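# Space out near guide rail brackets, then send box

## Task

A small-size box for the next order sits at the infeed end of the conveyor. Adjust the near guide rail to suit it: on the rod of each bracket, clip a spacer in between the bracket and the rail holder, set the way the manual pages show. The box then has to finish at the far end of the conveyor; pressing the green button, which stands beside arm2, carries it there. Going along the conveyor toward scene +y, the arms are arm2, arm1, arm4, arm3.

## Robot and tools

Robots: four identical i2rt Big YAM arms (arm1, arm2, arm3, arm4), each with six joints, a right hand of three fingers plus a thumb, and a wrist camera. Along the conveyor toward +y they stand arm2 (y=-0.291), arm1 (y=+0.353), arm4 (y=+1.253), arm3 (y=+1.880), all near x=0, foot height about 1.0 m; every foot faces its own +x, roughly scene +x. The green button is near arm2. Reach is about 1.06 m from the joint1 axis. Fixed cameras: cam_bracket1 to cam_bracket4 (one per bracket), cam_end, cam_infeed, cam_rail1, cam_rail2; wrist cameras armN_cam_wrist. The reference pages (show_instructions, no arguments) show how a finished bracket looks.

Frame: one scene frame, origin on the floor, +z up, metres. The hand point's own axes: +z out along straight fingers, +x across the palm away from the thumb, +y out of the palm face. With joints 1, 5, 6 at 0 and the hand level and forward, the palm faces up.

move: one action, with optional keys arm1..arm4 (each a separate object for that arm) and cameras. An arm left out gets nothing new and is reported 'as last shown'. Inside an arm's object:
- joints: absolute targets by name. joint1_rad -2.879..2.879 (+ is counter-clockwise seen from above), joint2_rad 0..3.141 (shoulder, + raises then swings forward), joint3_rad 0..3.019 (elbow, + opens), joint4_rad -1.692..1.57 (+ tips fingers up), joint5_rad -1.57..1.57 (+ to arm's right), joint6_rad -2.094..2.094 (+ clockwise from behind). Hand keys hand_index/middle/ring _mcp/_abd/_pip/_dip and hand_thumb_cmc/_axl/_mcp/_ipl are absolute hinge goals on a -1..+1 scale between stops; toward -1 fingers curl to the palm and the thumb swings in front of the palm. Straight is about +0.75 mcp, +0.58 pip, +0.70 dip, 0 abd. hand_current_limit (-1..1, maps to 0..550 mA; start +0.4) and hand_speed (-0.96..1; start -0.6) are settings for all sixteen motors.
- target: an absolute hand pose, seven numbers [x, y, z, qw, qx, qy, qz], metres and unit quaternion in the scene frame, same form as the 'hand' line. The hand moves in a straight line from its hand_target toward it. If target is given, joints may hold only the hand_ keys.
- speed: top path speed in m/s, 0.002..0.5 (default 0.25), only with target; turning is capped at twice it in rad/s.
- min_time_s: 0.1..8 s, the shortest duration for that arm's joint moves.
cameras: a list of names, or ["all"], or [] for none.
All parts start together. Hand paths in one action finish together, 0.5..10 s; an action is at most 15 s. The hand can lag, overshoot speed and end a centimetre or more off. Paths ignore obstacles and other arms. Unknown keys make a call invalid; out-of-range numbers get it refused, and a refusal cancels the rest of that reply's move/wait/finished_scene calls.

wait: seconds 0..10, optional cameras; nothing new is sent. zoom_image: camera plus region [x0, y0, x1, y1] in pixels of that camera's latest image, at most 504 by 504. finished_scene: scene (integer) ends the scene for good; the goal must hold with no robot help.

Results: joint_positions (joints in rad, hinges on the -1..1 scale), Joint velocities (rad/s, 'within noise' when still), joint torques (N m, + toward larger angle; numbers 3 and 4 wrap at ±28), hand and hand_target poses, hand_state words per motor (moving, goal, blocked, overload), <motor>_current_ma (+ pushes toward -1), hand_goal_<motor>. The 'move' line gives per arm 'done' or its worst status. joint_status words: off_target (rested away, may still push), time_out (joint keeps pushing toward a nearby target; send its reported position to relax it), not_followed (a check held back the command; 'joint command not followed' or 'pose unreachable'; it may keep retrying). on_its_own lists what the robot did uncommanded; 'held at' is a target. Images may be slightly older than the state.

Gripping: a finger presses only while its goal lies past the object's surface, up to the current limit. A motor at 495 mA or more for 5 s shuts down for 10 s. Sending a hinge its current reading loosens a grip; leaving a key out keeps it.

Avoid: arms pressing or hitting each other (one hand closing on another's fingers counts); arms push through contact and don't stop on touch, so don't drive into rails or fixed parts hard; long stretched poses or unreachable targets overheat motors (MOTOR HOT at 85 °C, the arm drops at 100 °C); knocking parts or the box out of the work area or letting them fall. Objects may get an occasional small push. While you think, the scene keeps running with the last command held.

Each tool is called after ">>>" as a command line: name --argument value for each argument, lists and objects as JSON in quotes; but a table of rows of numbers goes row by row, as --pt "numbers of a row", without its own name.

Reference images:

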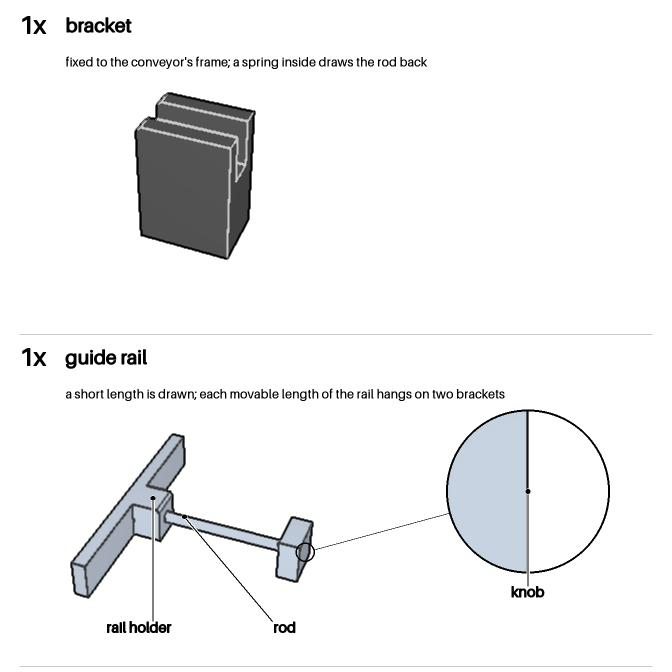

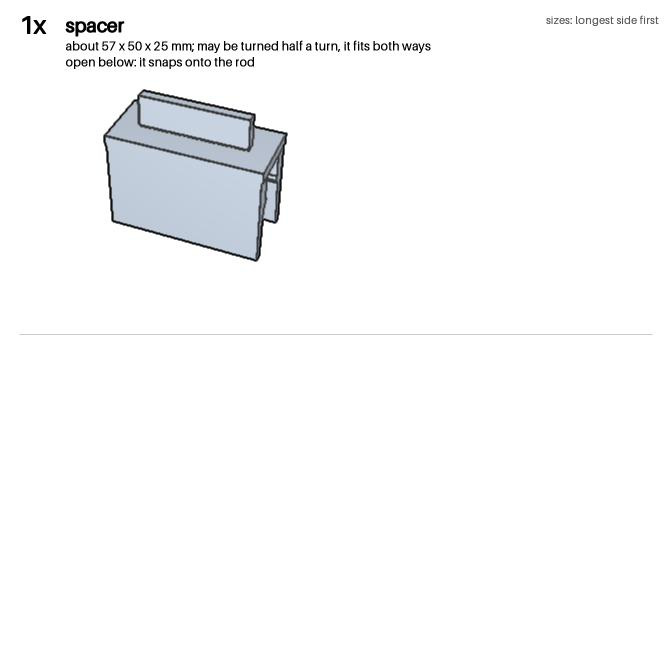

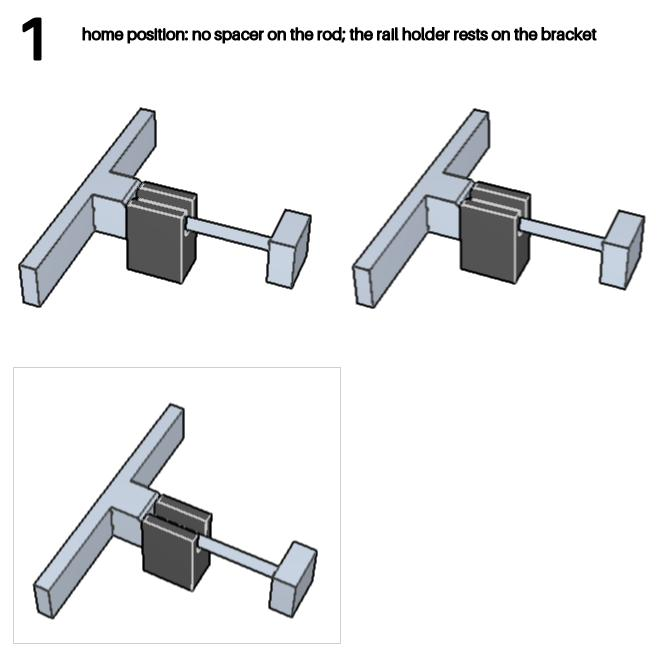

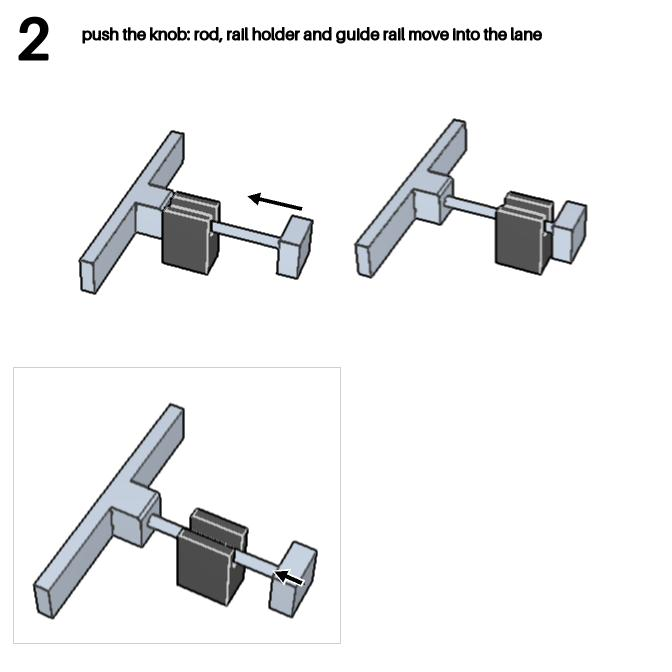

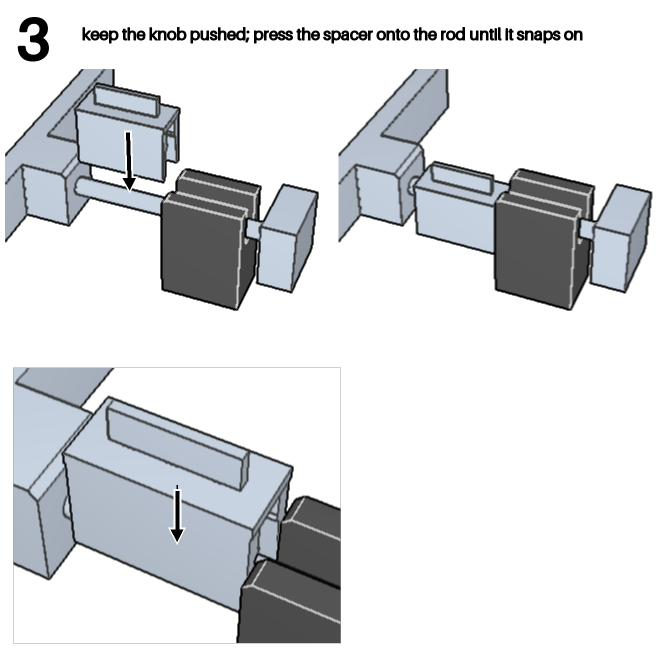

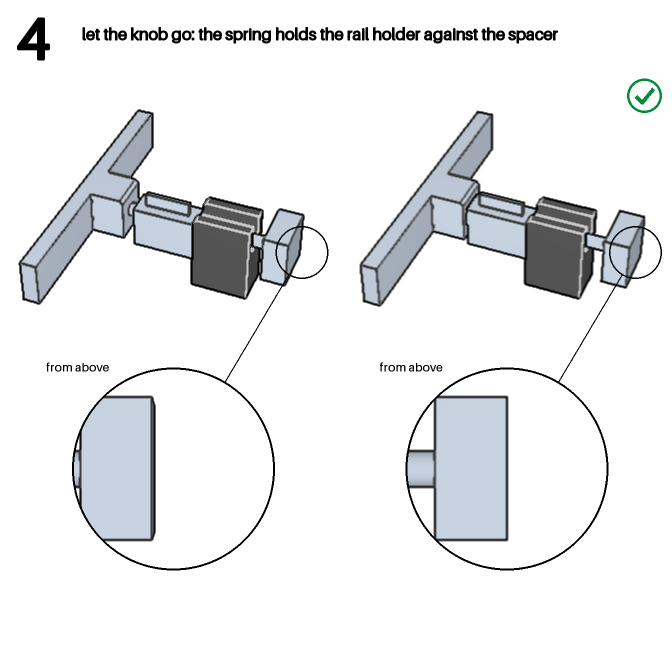

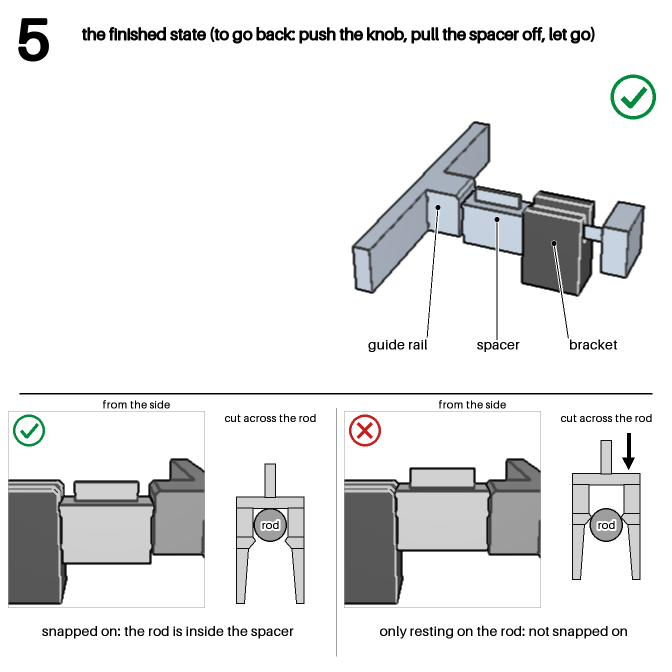

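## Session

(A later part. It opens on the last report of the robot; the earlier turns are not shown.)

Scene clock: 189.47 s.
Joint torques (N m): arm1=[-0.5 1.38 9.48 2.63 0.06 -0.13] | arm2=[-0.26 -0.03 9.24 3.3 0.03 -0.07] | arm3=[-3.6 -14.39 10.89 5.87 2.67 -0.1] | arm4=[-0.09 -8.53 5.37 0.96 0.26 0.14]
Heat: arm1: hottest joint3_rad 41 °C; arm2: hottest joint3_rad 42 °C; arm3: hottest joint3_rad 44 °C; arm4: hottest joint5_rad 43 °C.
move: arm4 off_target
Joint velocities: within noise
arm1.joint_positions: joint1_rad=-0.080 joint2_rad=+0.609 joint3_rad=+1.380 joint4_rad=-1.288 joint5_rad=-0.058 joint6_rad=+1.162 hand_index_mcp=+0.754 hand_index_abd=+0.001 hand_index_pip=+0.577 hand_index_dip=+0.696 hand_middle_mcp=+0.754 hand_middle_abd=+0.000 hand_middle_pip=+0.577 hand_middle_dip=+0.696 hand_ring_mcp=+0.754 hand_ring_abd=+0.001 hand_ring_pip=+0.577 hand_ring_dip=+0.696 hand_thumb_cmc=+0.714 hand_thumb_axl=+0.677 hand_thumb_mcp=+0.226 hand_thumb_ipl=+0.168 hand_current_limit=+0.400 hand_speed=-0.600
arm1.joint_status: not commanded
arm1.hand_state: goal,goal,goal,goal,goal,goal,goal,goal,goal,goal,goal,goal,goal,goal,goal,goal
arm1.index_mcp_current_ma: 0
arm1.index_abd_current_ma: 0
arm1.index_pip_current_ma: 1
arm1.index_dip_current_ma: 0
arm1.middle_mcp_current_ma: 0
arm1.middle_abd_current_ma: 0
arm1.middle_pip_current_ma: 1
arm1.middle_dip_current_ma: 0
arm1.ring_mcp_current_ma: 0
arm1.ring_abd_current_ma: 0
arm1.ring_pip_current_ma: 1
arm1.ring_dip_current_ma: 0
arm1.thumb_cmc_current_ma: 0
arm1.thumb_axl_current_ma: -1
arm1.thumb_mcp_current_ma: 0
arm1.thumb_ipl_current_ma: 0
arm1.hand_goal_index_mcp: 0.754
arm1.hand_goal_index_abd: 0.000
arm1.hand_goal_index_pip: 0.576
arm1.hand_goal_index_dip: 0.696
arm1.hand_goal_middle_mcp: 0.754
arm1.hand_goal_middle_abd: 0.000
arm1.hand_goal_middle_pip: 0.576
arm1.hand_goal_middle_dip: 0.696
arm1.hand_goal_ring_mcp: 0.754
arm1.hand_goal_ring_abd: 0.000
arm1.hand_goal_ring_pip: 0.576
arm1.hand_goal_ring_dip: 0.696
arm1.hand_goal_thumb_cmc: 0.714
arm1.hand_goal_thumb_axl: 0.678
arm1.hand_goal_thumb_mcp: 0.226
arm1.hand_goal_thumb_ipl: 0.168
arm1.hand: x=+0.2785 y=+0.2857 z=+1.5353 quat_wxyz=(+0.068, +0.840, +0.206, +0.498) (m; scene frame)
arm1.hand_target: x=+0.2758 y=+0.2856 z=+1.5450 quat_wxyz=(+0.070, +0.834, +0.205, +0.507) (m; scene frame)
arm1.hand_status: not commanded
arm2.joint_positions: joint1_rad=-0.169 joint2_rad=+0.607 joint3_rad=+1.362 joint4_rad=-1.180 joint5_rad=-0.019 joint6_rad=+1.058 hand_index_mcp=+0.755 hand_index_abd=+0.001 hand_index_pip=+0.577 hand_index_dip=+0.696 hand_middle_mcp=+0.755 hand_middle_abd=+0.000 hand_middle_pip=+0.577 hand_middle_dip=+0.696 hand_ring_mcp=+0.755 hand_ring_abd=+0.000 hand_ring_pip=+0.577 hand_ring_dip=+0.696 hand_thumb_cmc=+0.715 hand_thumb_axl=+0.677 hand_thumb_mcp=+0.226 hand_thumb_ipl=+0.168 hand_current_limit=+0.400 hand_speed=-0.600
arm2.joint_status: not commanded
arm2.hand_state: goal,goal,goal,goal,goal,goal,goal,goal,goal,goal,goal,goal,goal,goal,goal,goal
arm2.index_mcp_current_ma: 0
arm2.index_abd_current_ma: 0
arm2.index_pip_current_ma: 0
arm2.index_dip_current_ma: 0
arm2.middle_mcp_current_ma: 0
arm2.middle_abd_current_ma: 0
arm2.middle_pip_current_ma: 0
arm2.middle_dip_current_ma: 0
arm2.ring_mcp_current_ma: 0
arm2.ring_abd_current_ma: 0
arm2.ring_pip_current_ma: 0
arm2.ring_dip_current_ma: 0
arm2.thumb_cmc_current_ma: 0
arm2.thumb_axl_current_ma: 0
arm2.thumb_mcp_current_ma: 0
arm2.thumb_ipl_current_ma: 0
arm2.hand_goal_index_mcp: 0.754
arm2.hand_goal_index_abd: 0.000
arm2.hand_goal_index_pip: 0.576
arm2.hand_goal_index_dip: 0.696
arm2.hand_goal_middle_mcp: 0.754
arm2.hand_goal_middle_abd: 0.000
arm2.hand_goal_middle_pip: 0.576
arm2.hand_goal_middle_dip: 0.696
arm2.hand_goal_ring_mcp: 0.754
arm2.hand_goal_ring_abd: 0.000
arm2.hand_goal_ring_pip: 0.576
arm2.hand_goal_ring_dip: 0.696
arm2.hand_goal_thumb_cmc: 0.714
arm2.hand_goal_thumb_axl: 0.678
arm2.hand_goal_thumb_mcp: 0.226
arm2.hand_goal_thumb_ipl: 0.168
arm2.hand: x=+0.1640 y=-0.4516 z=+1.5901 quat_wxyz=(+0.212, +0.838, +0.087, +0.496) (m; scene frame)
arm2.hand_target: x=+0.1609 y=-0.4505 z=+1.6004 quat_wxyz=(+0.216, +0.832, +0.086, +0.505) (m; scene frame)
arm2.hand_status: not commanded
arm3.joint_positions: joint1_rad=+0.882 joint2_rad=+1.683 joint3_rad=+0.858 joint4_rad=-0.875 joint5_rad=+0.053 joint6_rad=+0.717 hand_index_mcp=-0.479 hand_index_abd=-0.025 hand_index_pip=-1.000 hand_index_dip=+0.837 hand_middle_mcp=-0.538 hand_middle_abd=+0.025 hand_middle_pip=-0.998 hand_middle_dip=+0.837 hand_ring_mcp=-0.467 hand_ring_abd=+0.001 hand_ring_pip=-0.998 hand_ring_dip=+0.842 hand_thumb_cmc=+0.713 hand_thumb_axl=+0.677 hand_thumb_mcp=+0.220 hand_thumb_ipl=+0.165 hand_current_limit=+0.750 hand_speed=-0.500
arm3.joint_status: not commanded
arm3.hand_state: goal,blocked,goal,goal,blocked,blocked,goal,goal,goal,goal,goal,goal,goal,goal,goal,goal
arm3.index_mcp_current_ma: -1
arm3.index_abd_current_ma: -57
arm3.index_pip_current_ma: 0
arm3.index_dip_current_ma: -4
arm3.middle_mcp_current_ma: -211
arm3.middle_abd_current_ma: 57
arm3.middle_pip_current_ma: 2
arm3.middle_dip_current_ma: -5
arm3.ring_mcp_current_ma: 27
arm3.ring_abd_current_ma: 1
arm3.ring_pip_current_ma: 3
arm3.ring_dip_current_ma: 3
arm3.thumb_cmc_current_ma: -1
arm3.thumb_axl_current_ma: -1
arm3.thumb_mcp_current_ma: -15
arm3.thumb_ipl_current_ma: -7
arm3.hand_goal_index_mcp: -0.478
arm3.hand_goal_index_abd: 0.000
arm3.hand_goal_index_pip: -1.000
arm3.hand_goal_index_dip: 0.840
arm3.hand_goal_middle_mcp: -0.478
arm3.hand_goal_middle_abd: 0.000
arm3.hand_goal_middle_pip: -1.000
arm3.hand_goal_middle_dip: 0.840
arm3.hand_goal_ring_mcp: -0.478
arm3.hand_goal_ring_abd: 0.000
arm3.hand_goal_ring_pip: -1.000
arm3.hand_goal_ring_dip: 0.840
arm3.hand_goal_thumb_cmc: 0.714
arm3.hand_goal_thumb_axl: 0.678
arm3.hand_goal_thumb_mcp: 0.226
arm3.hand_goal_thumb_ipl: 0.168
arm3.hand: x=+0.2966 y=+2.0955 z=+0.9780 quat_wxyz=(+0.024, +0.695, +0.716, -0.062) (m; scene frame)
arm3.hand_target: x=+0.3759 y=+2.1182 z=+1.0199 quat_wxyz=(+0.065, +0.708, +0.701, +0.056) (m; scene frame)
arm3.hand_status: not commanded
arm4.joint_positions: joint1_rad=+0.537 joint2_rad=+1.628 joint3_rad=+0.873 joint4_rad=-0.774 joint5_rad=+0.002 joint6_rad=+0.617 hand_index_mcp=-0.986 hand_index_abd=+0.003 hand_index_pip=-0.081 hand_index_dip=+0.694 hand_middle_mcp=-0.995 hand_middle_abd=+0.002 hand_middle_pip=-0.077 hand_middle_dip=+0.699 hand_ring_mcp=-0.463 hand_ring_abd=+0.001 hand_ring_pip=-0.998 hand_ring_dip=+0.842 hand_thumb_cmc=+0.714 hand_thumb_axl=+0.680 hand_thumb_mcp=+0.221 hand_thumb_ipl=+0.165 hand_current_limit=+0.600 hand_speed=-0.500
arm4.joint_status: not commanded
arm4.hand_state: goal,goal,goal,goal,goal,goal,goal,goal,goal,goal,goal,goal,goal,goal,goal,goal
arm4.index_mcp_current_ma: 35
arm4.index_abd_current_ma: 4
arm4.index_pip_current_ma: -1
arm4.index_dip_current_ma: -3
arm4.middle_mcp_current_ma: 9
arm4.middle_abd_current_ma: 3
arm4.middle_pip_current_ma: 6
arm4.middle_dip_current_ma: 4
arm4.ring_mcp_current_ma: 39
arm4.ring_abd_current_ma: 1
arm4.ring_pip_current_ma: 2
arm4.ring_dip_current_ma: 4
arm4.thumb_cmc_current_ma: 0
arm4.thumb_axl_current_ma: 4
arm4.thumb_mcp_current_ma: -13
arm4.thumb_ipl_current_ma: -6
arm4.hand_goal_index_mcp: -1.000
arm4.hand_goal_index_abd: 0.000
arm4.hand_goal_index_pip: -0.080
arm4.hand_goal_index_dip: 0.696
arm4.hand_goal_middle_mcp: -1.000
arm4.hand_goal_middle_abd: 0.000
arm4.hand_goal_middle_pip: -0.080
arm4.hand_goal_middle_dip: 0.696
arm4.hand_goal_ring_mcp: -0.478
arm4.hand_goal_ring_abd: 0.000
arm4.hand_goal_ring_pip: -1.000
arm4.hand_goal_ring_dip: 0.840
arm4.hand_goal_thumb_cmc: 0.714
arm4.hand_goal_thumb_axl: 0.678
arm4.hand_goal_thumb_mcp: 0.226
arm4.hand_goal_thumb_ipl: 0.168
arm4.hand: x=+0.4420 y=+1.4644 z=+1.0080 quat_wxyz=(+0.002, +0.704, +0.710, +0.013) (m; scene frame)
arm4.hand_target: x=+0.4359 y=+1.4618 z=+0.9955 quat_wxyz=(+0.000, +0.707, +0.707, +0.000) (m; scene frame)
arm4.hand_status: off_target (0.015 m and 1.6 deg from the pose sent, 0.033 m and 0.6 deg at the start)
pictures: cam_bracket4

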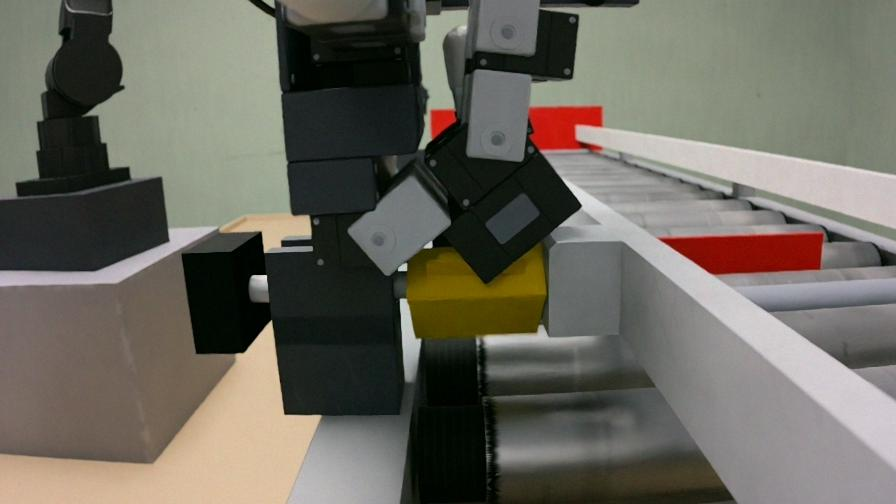

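>>> move --arm3 '{"target":[0.335,2.108,0.995,0.0308,0.7064,0.7064,0.0308],"speed":0.03}' --cameras '["cam_bracket3","cam_bracket4"]'

>>> zoom_image --camera "cam_bracket4" --region '[370, 180, 570, 380]'

Scene clock: 193.27 s.
Joint torques (N m): arm1=[-0.44 1.38 9.51 2.62 0.06 -0.12] | arm2=[-0.5 0.09 9.29 3.49 0 -0.09] | arm3=[-2.32 -12.86 7.94 3.43 1.49 -0.02] | arm4=[0.03 -8.47 5.44 0.92 0.27 0.14]
Heat: arm1: hottest joint3_rad 41 °C; arm2: hottest joint3_rad 42 °C; arm3: hottest joint3_rad 44 °C; arm4: hottest joint5_rad 43 °C.
move: arm3 off_target
Joint velocities: within noise
arm1, arm2, arm4: as last shown
arm3.joint_positions: joint1_rad=+0.884 joint2_rad=+1.643 joint3_rad=+0.805 joint4_rad=-0.814 joint5_rad=+0.024 joint6_rad=+0.718 hand_index_mcp=-0.476 hand_index_abd=-0.025 hand_index_pip=-0.997 hand_index_dip=+0.837 hand_middle_mcp=-0.509 hand_middle_abd=+0.022 hand_middle_pip=-0.998 hand_middle_dip=+0.837 hand_ring_mcp=-0.467 hand_ring_abd=+0.001 hand_ring_pip=-0.998 hand_ring_dip=+0.842 hand_thumb_cmc=+0.713 hand_thumb_axl=+0.677 hand_thumb_mcp=+0.220 hand_thumb_ipl=+0.165 hand_current_limit=+0.750 hand_speed=-0.500
arm3.joint_status: not commanded
arm3.hand_state: goal,blocked,goal,goal,blocked,blocked,goal,goal,goal,goal,goal,goal,goal,goal,goal,goal
arm3.index_mcp_current_ma: 4
arm3.index_abd_current_ma: -57
arm3.index_pip_current_ma: 6
arm3.index_dip_current_ma: -4
arm3.middle_mcp_current_ma: -95
arm3.middle_abd_current_ma: 48
arm3.middle_pip_current_ma: 2
arm3.middle_dip_current_ma: -5
arm3.ring_mcp_current_ma: 27
arm3.ring_abd_current_ma: 1
arm3.ring_pip_current_ma: 3
arm3.ring_dip_current_ma: 3
arm3.thumb_cmc_current_ma: -1
arm3.thumb_axl_current_ma: -1
arm3.thumb_mcp_current_ma: -15
arm3.thumb_ipl_current_ma: -7
arm3.hand_goal_index_mcp: -0.478
arm3.hand_goal_index_abd: 0.000
arm3.hand_goal_index_pip: -1.000
arm3.hand_goal_index_dip: 0.840
arm3.hand_goal_middle_mcp: -0.478
arm3.hand_goal_middle_abd: 0.000
arm3.hand_goal_middle_pip: -1.000
arm3.hand_goal_middle_dip: 0.840
arm3.hand_goal_ring_mcp: -0.478
arm3.hand_goal_ring_abd: 0.000
arm3.hand_goal_ring_pip: -1.000
arm3.hand_goal_ring_dip: 0.840
arm3.hand_goal_thumb_cmc: 0.714
arm3.hand_goal_thumb_axl: 0.678
arm3.hand_goal_thumb_mcp: 0.226
arm3.hand_goal_thumb_ipl: 0.168
arm3.hand: x=+0.2881 y=+2.0956 z=+0.9780 quat_wxyz=(+0.011, +0.696, +0.717, -0.036) (m; scene frame)
arm3.hand_target: x=+0.3317 y=+2.1056 z=+0.9989 quat_wxyz=(+0.032, +0.707, +0.706, +0.029) (m; scene frame)
arm3.hand_status: off_target (0.051 m and 8.2 deg from the pose sent, 0.044 m and 10.8 deg at the start)
pictures: cam_bracket3, cam_bracket4

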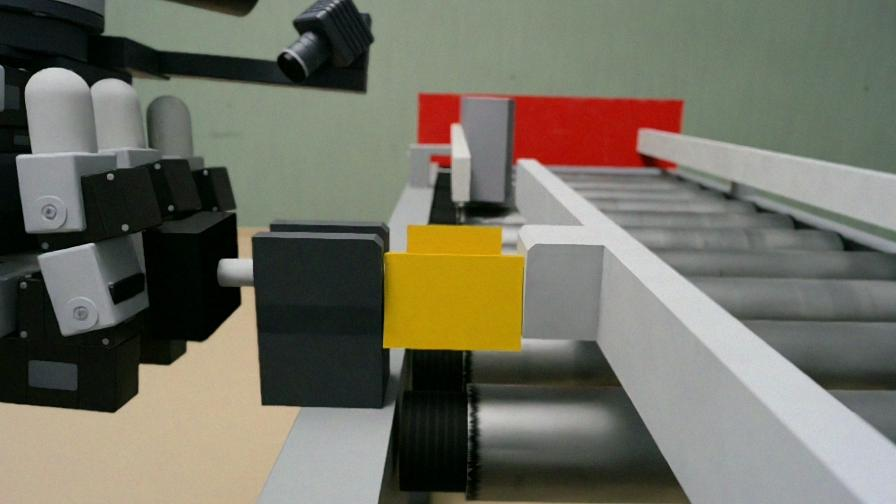

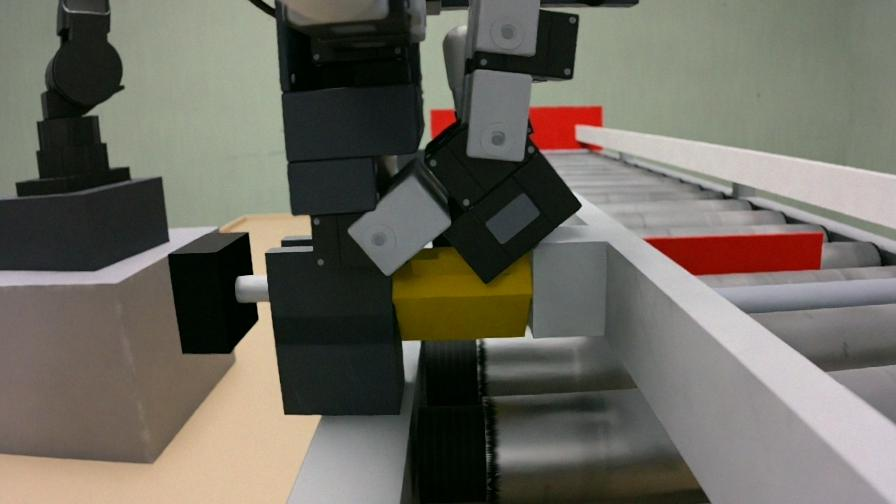

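Scaled by 2.520 from the camera's 896x504 image, which has a finer 1280x720 frame.

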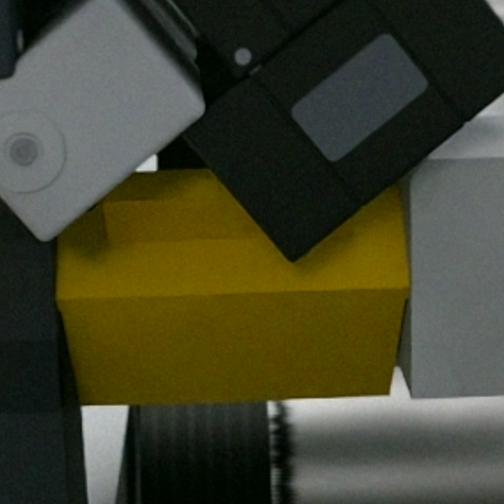

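>>> move --arm3 '{"target":[0.275,2.106,0.99,0,0.7071,0.7071,0],"speed":0.03}'

>>> move --arm4 '{"target":[0.437,1.460,1.010,0,0.7071,0.7071,0],"speed":0.02}' --cameras '["cam_bracket3","cam_bracket4"]'

>>> zoom_image --camera "cam_bracket4" --region '[370, 180, 570, 380]'

Scene clock: 195.83 s.
Joint torques (N m): arm1=[-0.44 1.49 9.51 2.63 0.06 -0.12] | arm2=[-0.91 0.62 9.4 3.41 0.03 -0.04] | arm3=[1.38 -12.04 4.37 0.28 0.13 0.18] | arm4=[-0.09 -8.53 5.39 0.94 0.27 0.13]
Heat: arm1: hottest joint3_rad 41 °C; arm2: hottest joint3_rad 42 °C; arm3: hottest joint3_rad 44 °C; arm4: hottest joint5_rad 43 °C.
move: arm3 done
Joint velocities: within noise
arm1, arm2, arm4: as last shown
arm3.joint_positions: joint1_rad=+0.908 joint2_rad=+1.586 joint3_rad=+0.775 joint4_rad=-0.775 joint5_rad=-0.001 joint6_rad=+0.770 hand_index_mcp=-0.465 hand_index_abd=-0.004 hand_index_pip=-0.998 hand_index_dip=+0.837 hand_middle_mcp=-0.460 hand_middle_abd=+0.004 hand_middle_pip=-0.998 hand_middle_dip=+0.837 hand_ring_mcp=-0.467 hand_ring_abd=+0.001 hand_ring_pip=-0.998 hand_ring_dip=+0.842 hand_thumb_cmc=+0.713 hand_thumb_axl=+0.677 hand_thumb_mcp=+0.220 hand_thumb_ipl=+0.165 hand_current_limit=+0.750 hand_speed=-0.500
arm3.joint_status: not commanded
arm3.hand_state: goal,goal,goal,goal,goal,goal,goal,goal,goal,goal,goal,goal,goal,goal,goal,goal
arm3.index_mcp_current_ma: 31
arm3.index_abd_current_ma: -5
arm3.index_pip_current_ma: 3
arm3.index_dip_current_ma: -4
arm3.middle_mcp_current_ma: 47
arm3.middle_abd_current_ma: 5
arm3.middle_pip_current_ma: 2
arm3.middle_dip_current_ma: -5
arm3.ring_mcp_current_ma: 27
arm3.ring_abd_current_ma: 1
arm3.ring_pip_current_ma: 3
arm3.ring_dip_current_ma: 3
arm3.thumb_cmc_current_ma: -1
arm3.thumb_axl_current_ma: -1
arm3.thumb_mcp_current_ma: -15
arm3.thumb_ipl_current_ma: -7
arm3.hand_goal_index_mcp: -0.478
arm3.hand_goal_index_abd: 0.000
arm3.hand_goal_index_pip: -1.000
arm3.hand_goal_index_dip: 0.840
arm3.hand_goal_middle_mcp: -0.478
arm3.hand_goal_middle_abd: 0.000
arm3.hand_goal_middle_pip: -1.000
arm3.hand_goal_middle_dip: 0.840
arm3.hand_goal_ring_mcp: -0.478
arm3.hand_goal_ring_abd: 0.000
arm3.hand_goal_ring_pip: -1.000
arm3.hand_goal_ring_dip: 0.840
arm3.hand_goal_thumb_cmc: 0.714
arm3.hand_goal_thumb_axl: 0.678
arm3.hand_goal_thumb_mcp: 0.226
arm3.hand_goal_thumb_ipl: 0.168
arm3.hand: x=+0.2802 y=+2.1037 z=+0.9900 quat_wxyz=(+0.001, +0.707, +0.707, -0.003) (m; scene frame)
arm3.hand_target: x=+0.2751 y=+2.1060 z=+0.9901 quat_wxyz=(+0.000, +0.707, +0.707, +0.000) (m; scene frame)
arm3.hand_status: done (0.006 m and 0.4 deg from the pose sent, 0.021 m and 4.6 deg at the start)
pictures: none

Scene clock: 197.07 s.
Joint torques (N m): arm1=[-0.44 1.49 9.48 2.62 0.07 -0.13] | arm2=[-1.08 -0.26 9.25 3.32 0.05 -0.07] | arm3=[1.44 -12.86 4.37 0.23 0.14 0.2] | arm4=[-0.5 -11.11 6.31 -0.64 0.26 0.09]
Heat: arm1: hottest joint3_rad 41 °C; arm2: hottest joint3_rad 42 °C; arm3: hottest joint3_rad 43 °C; arm4: hottest joint5_rad 42 °C.
move: arm4 done
Joint velocities: within noise
arm1, arm2, arm3: as last shown
arm4.joint_positions: joint1_rad=+0.537 joint2_rad=+1.628 joint3_rad=+0.873 joint4_rad=-0.782 joint5_rad=+0.002 joint6_rad=+0.617 hand_index_mcp=-0.986 hand_index_abd=+0.003 hand_index_pip=-0.081 hand_index_dip=+0.694 hand_middle_mcp=-0.998 hand_middle_abd=+0.002 hand_middle_pip=-0.077 hand_middle_dip=+0.699 hand_ring_mcp=-0.463 hand_ring_abd=+0.001 hand_ring_pip=-0.998 hand_ring_dip=+0.842 hand_thumb_cmc=+0.714 hand_thumb_axl=+0.680 hand_thumb_mcp=+0.221 hand_thumb_ipl=+0.165 hand_current_limit=+0.600 hand_speed=-0.500
arm4.joint_status: not commanded
arm4.hand_state: goal,goal,goal,goal,goal,goal,goal,goal,goal,goal,goal,goal,goal,goal,goal,goal
arm4.index_mcp_current_ma: 35
arm4.index_abd_current_ma: 4
arm4.index_pip_current_ma: -1
arm4.index_dip_current_ma: -3
arm4.middle_mcp_current_ma: 2
arm4.middle_abd_current_ma: 3
arm4.middle_pip_current_ma: 6
arm4.middle_dip_current_ma: 4
arm4.ring_mcp_current_ma: 39
arm4.ring_abd_current_ma: 1
arm4.ring_pip_current_ma: 2
arm4.ring_dip_current_ma: 4
arm4.thumb_cmc_current_ma: 0
arm4.thumb_axl_current_ma: 4
arm4.thumb_mcp_current_ma: -13
arm4.thumb_ipl_current_ma: -6
arm4.hand_goal_index_mcp: -1.000
arm4.hand_goal_index_abd: 0.000
arm4.hand_goal_index_pip: -0.080
arm4.hand_goal_index_dip: 0.696
arm4.hand_goal_middle_mcp: -1.000
arm4.hand_goal_middle_abd: 0.000
arm4.hand_goal_middle_pip: -0.080
arm4.hand_goal_middle_dip: 0.696
arm4.hand_goal_ring_mcp: -0.478
arm4.hand_goal_ring_abd: 0.000
arm4.hand_goal_ring_pip: -1.000
arm4.hand_goal_ring_dip: 0.840
arm4.hand_goal_thumb_cmc: 0.714
arm4.hand_goal_thumb_axl: 0.678
arm4.hand_goal_thumb_mcp: 0.226
arm4.hand_goal_thumb_ipl: 0.168
arm4.hand: x=+0.4404 y=+1.4632 z=+1.0075 quat_wxyz=(+0.002, +0.704, +0.710, +0.009) (m; scene frame)
arm4.hand_target: x=+0.4371 y=+1.4600 z=+1.0101 quat_wxyz=(+0.000, +0.707, +0.707, +0.000) (m; scene frame)
arm4.hand_status: done (0.005 m and 1.2 deg from the pose sent, 0.007 m and 1.6 deg at the start)
pictures: cam_bracket3, cam_bracket4

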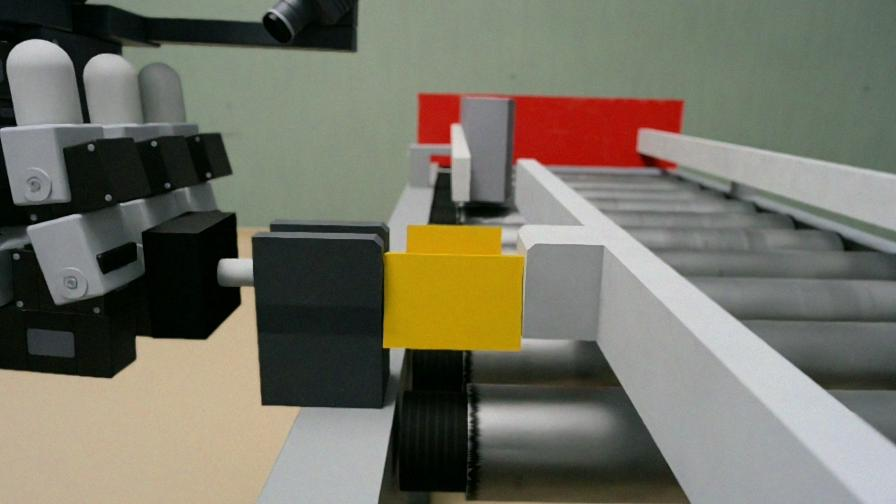

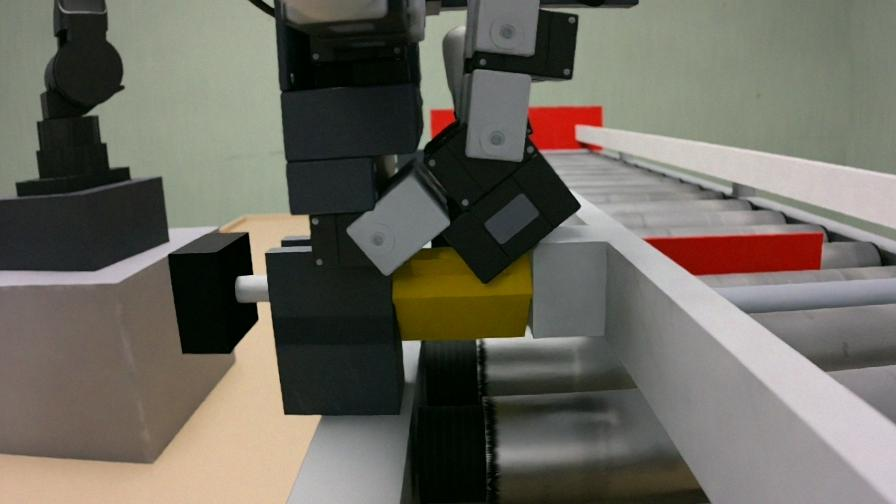

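Scaled by 2.520 from the camera's 896x504 image, which has a finer 1280x720 frame.

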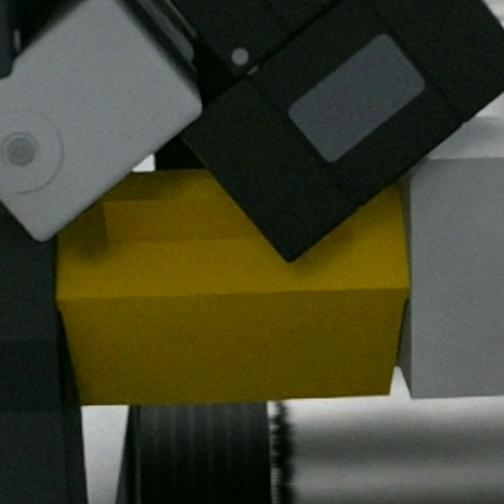

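>>> move --arm4 '{"target":[0.437,1.460,1.022,0,0.7071,0.7071,0],"speed":0.02}' --cameras '["cam_bracket4"]'

>>> move --arm4 '{"target":[0.437,1.460,1.034,0,0.7071,0.7071,0],"speed":0.02}' --cameras '["cam_bracket4"]'

Scene clock: 198.33 s.
Joint torques (N m): arm1=[-0.44 1.49 9.48 2.63 0.06 -0.12] | arm2=[-0.09 0.32 9.26 3.41 0.06 -0.03] | arm3=[1.85 -12.22 4.46 0.16 0.12 0.2] | arm4=[-0.62 -11.63 7.19 0.02 0.32 0.1]
Heat: arm1: hottest joint3_rad 41 °C; arm2: hottest joint3_rad 42 °C; arm3: hottest joint3_rad 43 °C; arm4: hottest joint5_rad 42 °C.
move: arm4 off_target
Joint velocities: within noise
arm1, arm2, arm3: as last shown
arm4.joint_positions: joint1_rad=+0.538 joint2_rad=+1.614 joint3_rad=+0.873 joint4_rad=-0.833 joint5_rad=+0.001 joint6_rad=+0.617 hand_index_mcp=-0.986 hand_index_abd=+0.003 hand_index_pip=-0.081 hand_index_dip=+0.694 hand_middle_mcp=-1.000 hand_middle_abd=+0.002 hand_middle_pip=-0.077 hand_middle_dip=+0.699 hand_ring_mcp=-0.463 hand_ring_abd=+0.001 hand_ring_pip=-0.998 hand_ring_dip=+0.842 hand_thumb_cmc=+0.714 hand_thumb_axl=+0.680 hand_thumb_mcp=+0.221 hand_thumb_ipl=+0.165 hand_current_limit=+0.600 hand_speed=-0.500
arm4.joint_status: not commanded
arm4.hand_state: goal,goal,goal,goal,goal,goal,goal,goal,goal,goal,goal,goal,goal,goal,goal,goal
arm4.index_mcp_current_ma: 35
arm4.index_abd_current_ma: 4
arm4.index_pip_current_ma: -1
arm4.index_dip_current_ma: -3
arm4.middle_mcp_current_ma: 0
arm4.middle_abd_current_ma: 3
arm4.middle_pip_current_ma: 6
arm4.middle_dip_current_ma: 4
arm4.ring_mcp_current_ma: 39
arm4.ring_abd_current_ma: 1
arm4.ring_pip_current_ma: 2
arm4.ring_dip_current_ma: 4
arm4.thumb_cmc_current_ma: 0
arm4.thumb_axl_current_ma: 4
arm4.thumb_mcp_current_ma: -13
arm4.thumb_ipl_current_ma: -6
arm4.hand_goal_index_mcp: -1.000
arm4.hand_goal_index_abd: 0.000
arm4.hand_goal_index_pip: -0.080
arm4.hand_goal_index_dip: 0.696
arm4.hand_goal_middle_mcp: -1.000
arm4.hand_goal_middle_abd: 0.000
arm4.hand_goal_middle_pip: -0.080
arm4.hand_goal_middle_dip: 0.696
arm4.hand_goal_ring_mcp: -0.478
arm4.hand_goal_ring_abd: 0.000
arm4.hand_goal_ring_pip: -1.000
arm4.hand_goal_ring_dip: 0.840
arm4.hand_goal_thumb_cmc: 0.714
arm4.hand_goal_thumb_axl: 0.678
arm4.hand_goal_thumb_mcp: 0.226
arm4.hand_goal_thumb_ipl: 0.168
arm4.hand: x=+0.4315 y=+1.4575 z=+1.0107 quat_wxyz=(-0.002, +0.704, +0.711, -0.009) (m; scene frame)
arm4.hand_target: x=+0.4369 y=+1.4598 z=+1.0219 quat_wxyz=(+0.000, +0.707, +0.707, +0.000) (m; scene frame)
arm4.hand_status: off_target (0.013 m and 1.2 deg from the pose sent, 0.015 m and 1.2 deg at the start)
pictures: cam_bracket4

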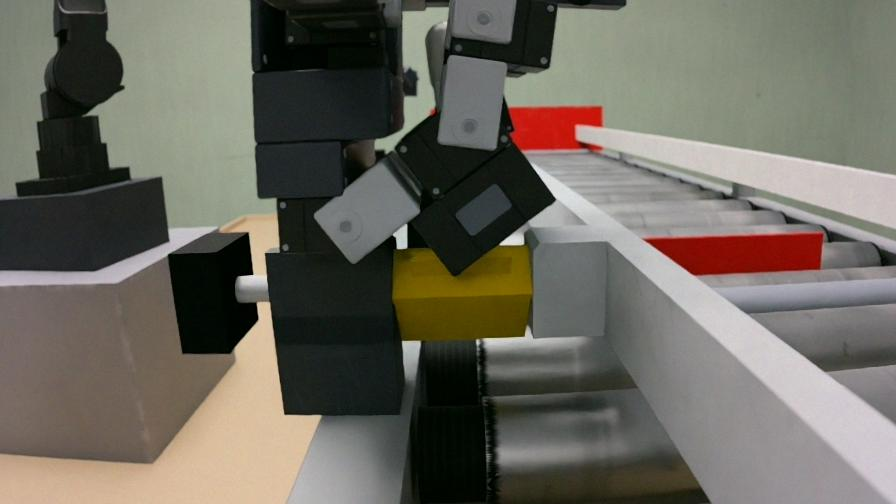

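Scene clock: 199.43 s.
Joint torques (N m): arm1=[-0.44 1.49 9.5 2.62 0.06 -0.13] | arm2=[-0.32 0.56 9.24 3.56 0.05 -0.08] | arm3=[1.38 -12.98 4.22 0.17 0.13 0.17] | arm4=[-0.5 -12.04 8.14 0.05 0.31 0.1]
Heat: arm1: hottest joint3_rad 41 °C; arm2: hottest joint3_rad 42 °C; arm3: hottest joint3_rad 43 °C; arm4: hottest joint5_rad 42 °C.
move: arm4 off_target
Joint velocities: within noise
arm1, arm2, arm3: as last shown
arm4.joint_positions: joint1_rad=+0.538 joint2_rad=+1.597 joint3_rad=+0.873 joint4_rad=-0.871 joint5_rad=+0.001 joint6_rad=+0.617 hand_index_mcp=-0.986 hand_index_abd=+0.003 hand_index_pip=-0.081 hand_index_dip=+0.694 hand_middle_mcp=-0.995 hand_middle_abd=+0.002 hand_middle_pip=-0.077 hand_middle_dip=+0.699 hand_ring_mcp=-0.463 hand_ring_abd=+0.001 hand_ring_pip=-0.998 hand_ring_dip=+0.842 hand_thumb_cmc=+0.714 hand_thumb_axl=+0.680 hand_thumb_mcp=+0.221 hand_thumb_ipl=+0.165 hand_current_limit=+0.600 hand_speed=-0.500
arm4.joint_status: not commanded
arm4.hand_state: goal,goal,goal,goal,goal,goal,goal,goal,goal,goal,goal,goal,goal,goal,goal,goal
arm4.index_mcp_current_ma: 35
arm4.index_abd_current_ma: 4
arm4.index_pip_current_ma: -1
arm4.index_dip_current_ma: -3
arm4.middle_mcp_current_ma: 10
arm4.middle_abd_current_ma: 3
arm4.middle_pip_current_ma: 6
arm4.middle_dip_current_ma: 4
arm4.ring_mcp_current_ma: 39
arm4.ring_abd_current_ma: 1
arm4.ring_pip_current_ma: 2
arm4.ring_dip_current_ma: 4
arm4.thumb_cmc_current_ma: 0
arm4.thumb_axl_current_ma: 4
arm4.thumb_mcp_current_ma: -13
arm4.thumb_ipl_current_ma: -6
arm4.hand_goal_index_mcp: -1.000
arm4.hand_goal_index_abd: 0.000
arm4.hand_goal_index_pip: -0.080
arm4.hand_goal_index_dip: 0.696
arm4.hand_goal_middle_mcp: -1.000
arm4.hand_goal_middle_abd: 0.000
arm4.hand_goal_middle_pip: -0.080
arm4.hand_goal_middle_dip: 0.696
arm4.hand_goal_ring_mcp: -0.478
arm4.hand_goal_ring_abd: 0.000
arm4.hand_goal_ring_pip: -1.000
arm4.hand_goal_ring_dip: 0.840
arm4.hand_goal_thumb_cmc: 0.714
arm4.hand_goal_thumb_axl: 0.678
arm4.hand_goal_thumb_mcp: 0.226
arm4.hand_goal_thumb_ipl: 0.168
arm4.hand: x=+0.4258 y=+1.4534 z=+1.0160 quat_wxyz=(-0.004, +0.703, +0.710, -0.019) (m; scene frame)
arm4.hand_target: x=+0.4367 y=+1.4597 z=+1.0339 quat_wxyz=(+0.000, +0.707, +0.707, +0.000) (m; scene frame)
arm4.hand_status: off_target (0.022 m and 2.3 deg from the pose sent, 0.024 m and 1.2 deg at the start)
pictures: cam_bracket4

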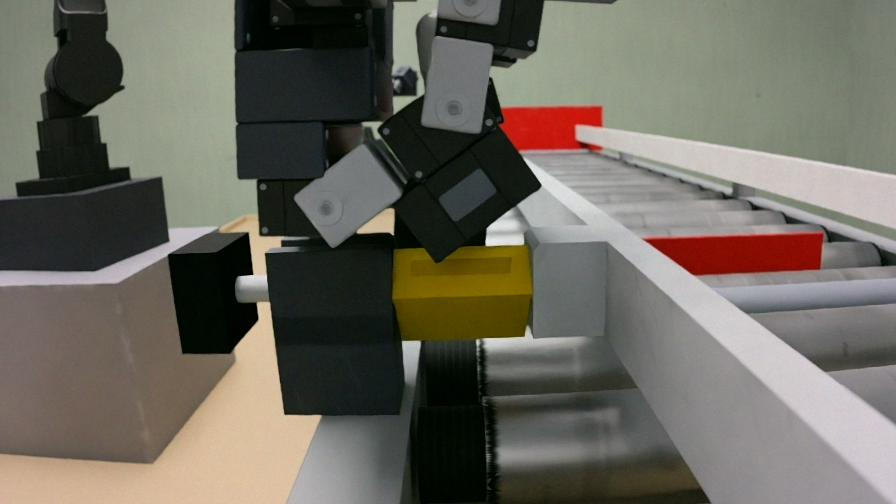

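>>> move --arm4 '{"target":[0.445,1.455,1.08,0,0.7071,0.7071,0],"speed":0.04}' --cameras '["cam_bracket4"]'

>>> zoom_image --camera "cam_bracket4" --region '[370, 180, 570, 380]'

Scene clock: 201.17 s.
Joint torques (N m): arm1=[-0.56 1.55 9.51 2.62 0.07 -0.12] | arm2=[-1.08 -0.03 9.4 3.28 0.03 -0.08] | arm3=[1.44 -12.69 4.41 0.42 0.08 0.22] | arm4=[-1.03 -11.46 9.84 0.05 0.34 -0.11]
Heat: arm1: hottest joint3_rad 41 °C; arm2: hottest joint3_rad 42 °C; arm3: hottest joint3_rad 43 °C; arm4: hottest joint5_rad 42 °C.
move: arm4 off_target
Joint velocities: within noise
arm1, arm2, arm3: as last shown
arm4.joint_positions: joint1_rad=+0.525 joint2_rad=+1.524 joint3_rad=+0.925 joint4_rad=-1.005 joint5_rad=+0.001 joint6_rad=+0.617 hand_index_mcp=-0.986 hand_index_abd=+0.003 hand_index_pip=-0.081 hand_index_dip=+0.694 hand_middle_mcp=-0.995 hand_middle_abd=+0.002 hand_middle_pip=-0.077 hand_middle_dip=+0.699 hand_ring_mcp=-0.463 hand_ring_abd=+0.001 hand_ring_pip=-0.998 hand_ring_dip=+0.842 hand_thumb_cmc=+0.714 hand_thumb_axl=+0.680 hand_thumb_mcp=+0.221 hand_thumb_ipl=+0.165 hand_current_limit=+0.600 hand_speed=-0.500
arm4.joint_status: not commanded
arm4.hand_state: goal,goal,goal,goal,goal,goal,goal,goal,goal,goal,goal,goal,goal,goal,goal,goal
arm4.index_mcp_current_ma: 35
arm4.index_abd_current_ma: 4
arm4.index_pip_current_ma: -1
arm4.index_dip_current_ma: -3
arm4.middle_mcp_current_ma: 10
arm4.middle_abd_current_ma: 3
arm4.middle_pip_current_ma: 6
arm4.middle_dip_current_ma: 4
arm4.ring_mcp_current_ma: 39
arm4.ring_abd_current_ma: 1
arm4.ring_pip_current_ma: 2
arm4.ring_dip_current_ma: 4
arm4.thumb_cmc_current_ma: 0
arm4.thumb_axl_current_ma: 4
arm4.thumb_mcp_current_ma: -13
arm4.thumb_ipl_current_ma: -6
arm4.hand_goal_index_mcp: -1.000
arm4.hand_goal_index_abd: 0.000
arm4.hand_goal_index_pip: -0.080
arm4.hand_goal_index_dip: 0.696
arm4.hand_goal_middle_mcp: -1.000
arm4.hand_goal_middle_abd: 0.000
arm4.hand_goal_middle_pip: -0.080
arm4.hand_goal_middle_dip: 0.696
arm4.hand_goal_ring_mcp: -0.478
arm4.hand_goal_ring_abd: 0.000
arm4.hand_goal_ring_pip: -1.000
arm4.hand_goal_ring_dip: 0.840
arm4.hand_goal_thumb_cmc: 0.714
arm4.hand_goal_thumb_axl: 0.678
arm4.hand_goal_thumb_mcp: 0.226
arm4.hand_goal_thumb_ipl: 0.168
arm4.hand: x=+0.4282 y=+1.4478 z=+1.0575 quat_wxyz=(-0.005, +0.708, +0.706, -0.024) (m; scene frame)
arm4.hand_target: x=+0.4443 y=+1.4545 z=+1.0801 quat_wxyz=(+0.000, +0.707, +0.707, +0.000) (m; scene frame)
arm4.hand_status: off_target (0.029 m and 2.8 deg from the pose sent, 0.067 m and 2.3 deg at the start)
pictures: cam_bracket4

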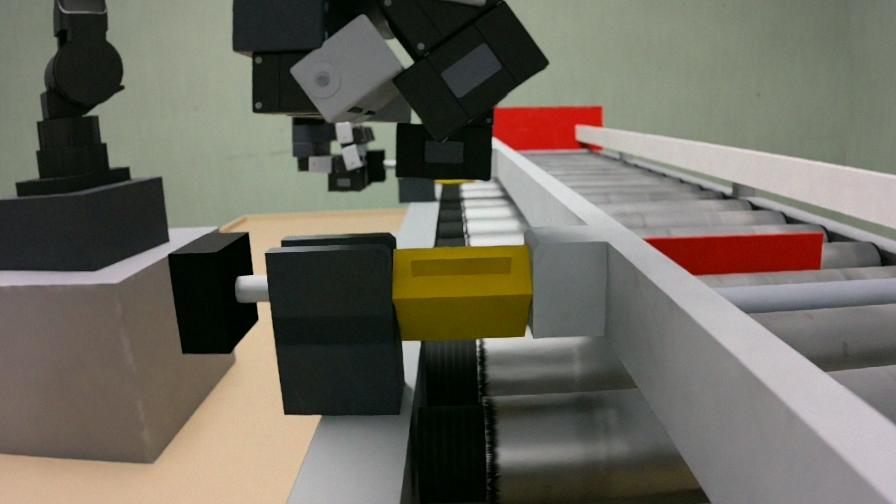

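Scaled by 2.520 from the camera's 896x504 image, which has a finer 1280x720 frame.

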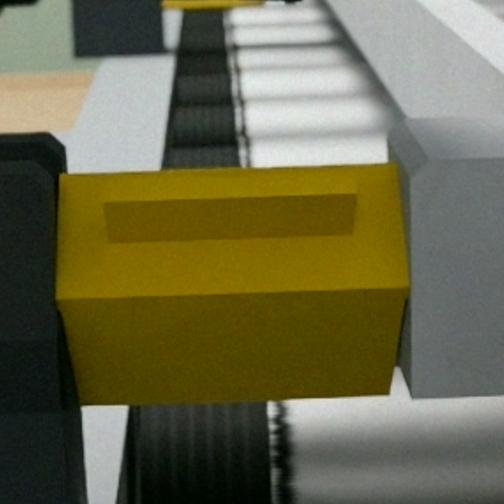

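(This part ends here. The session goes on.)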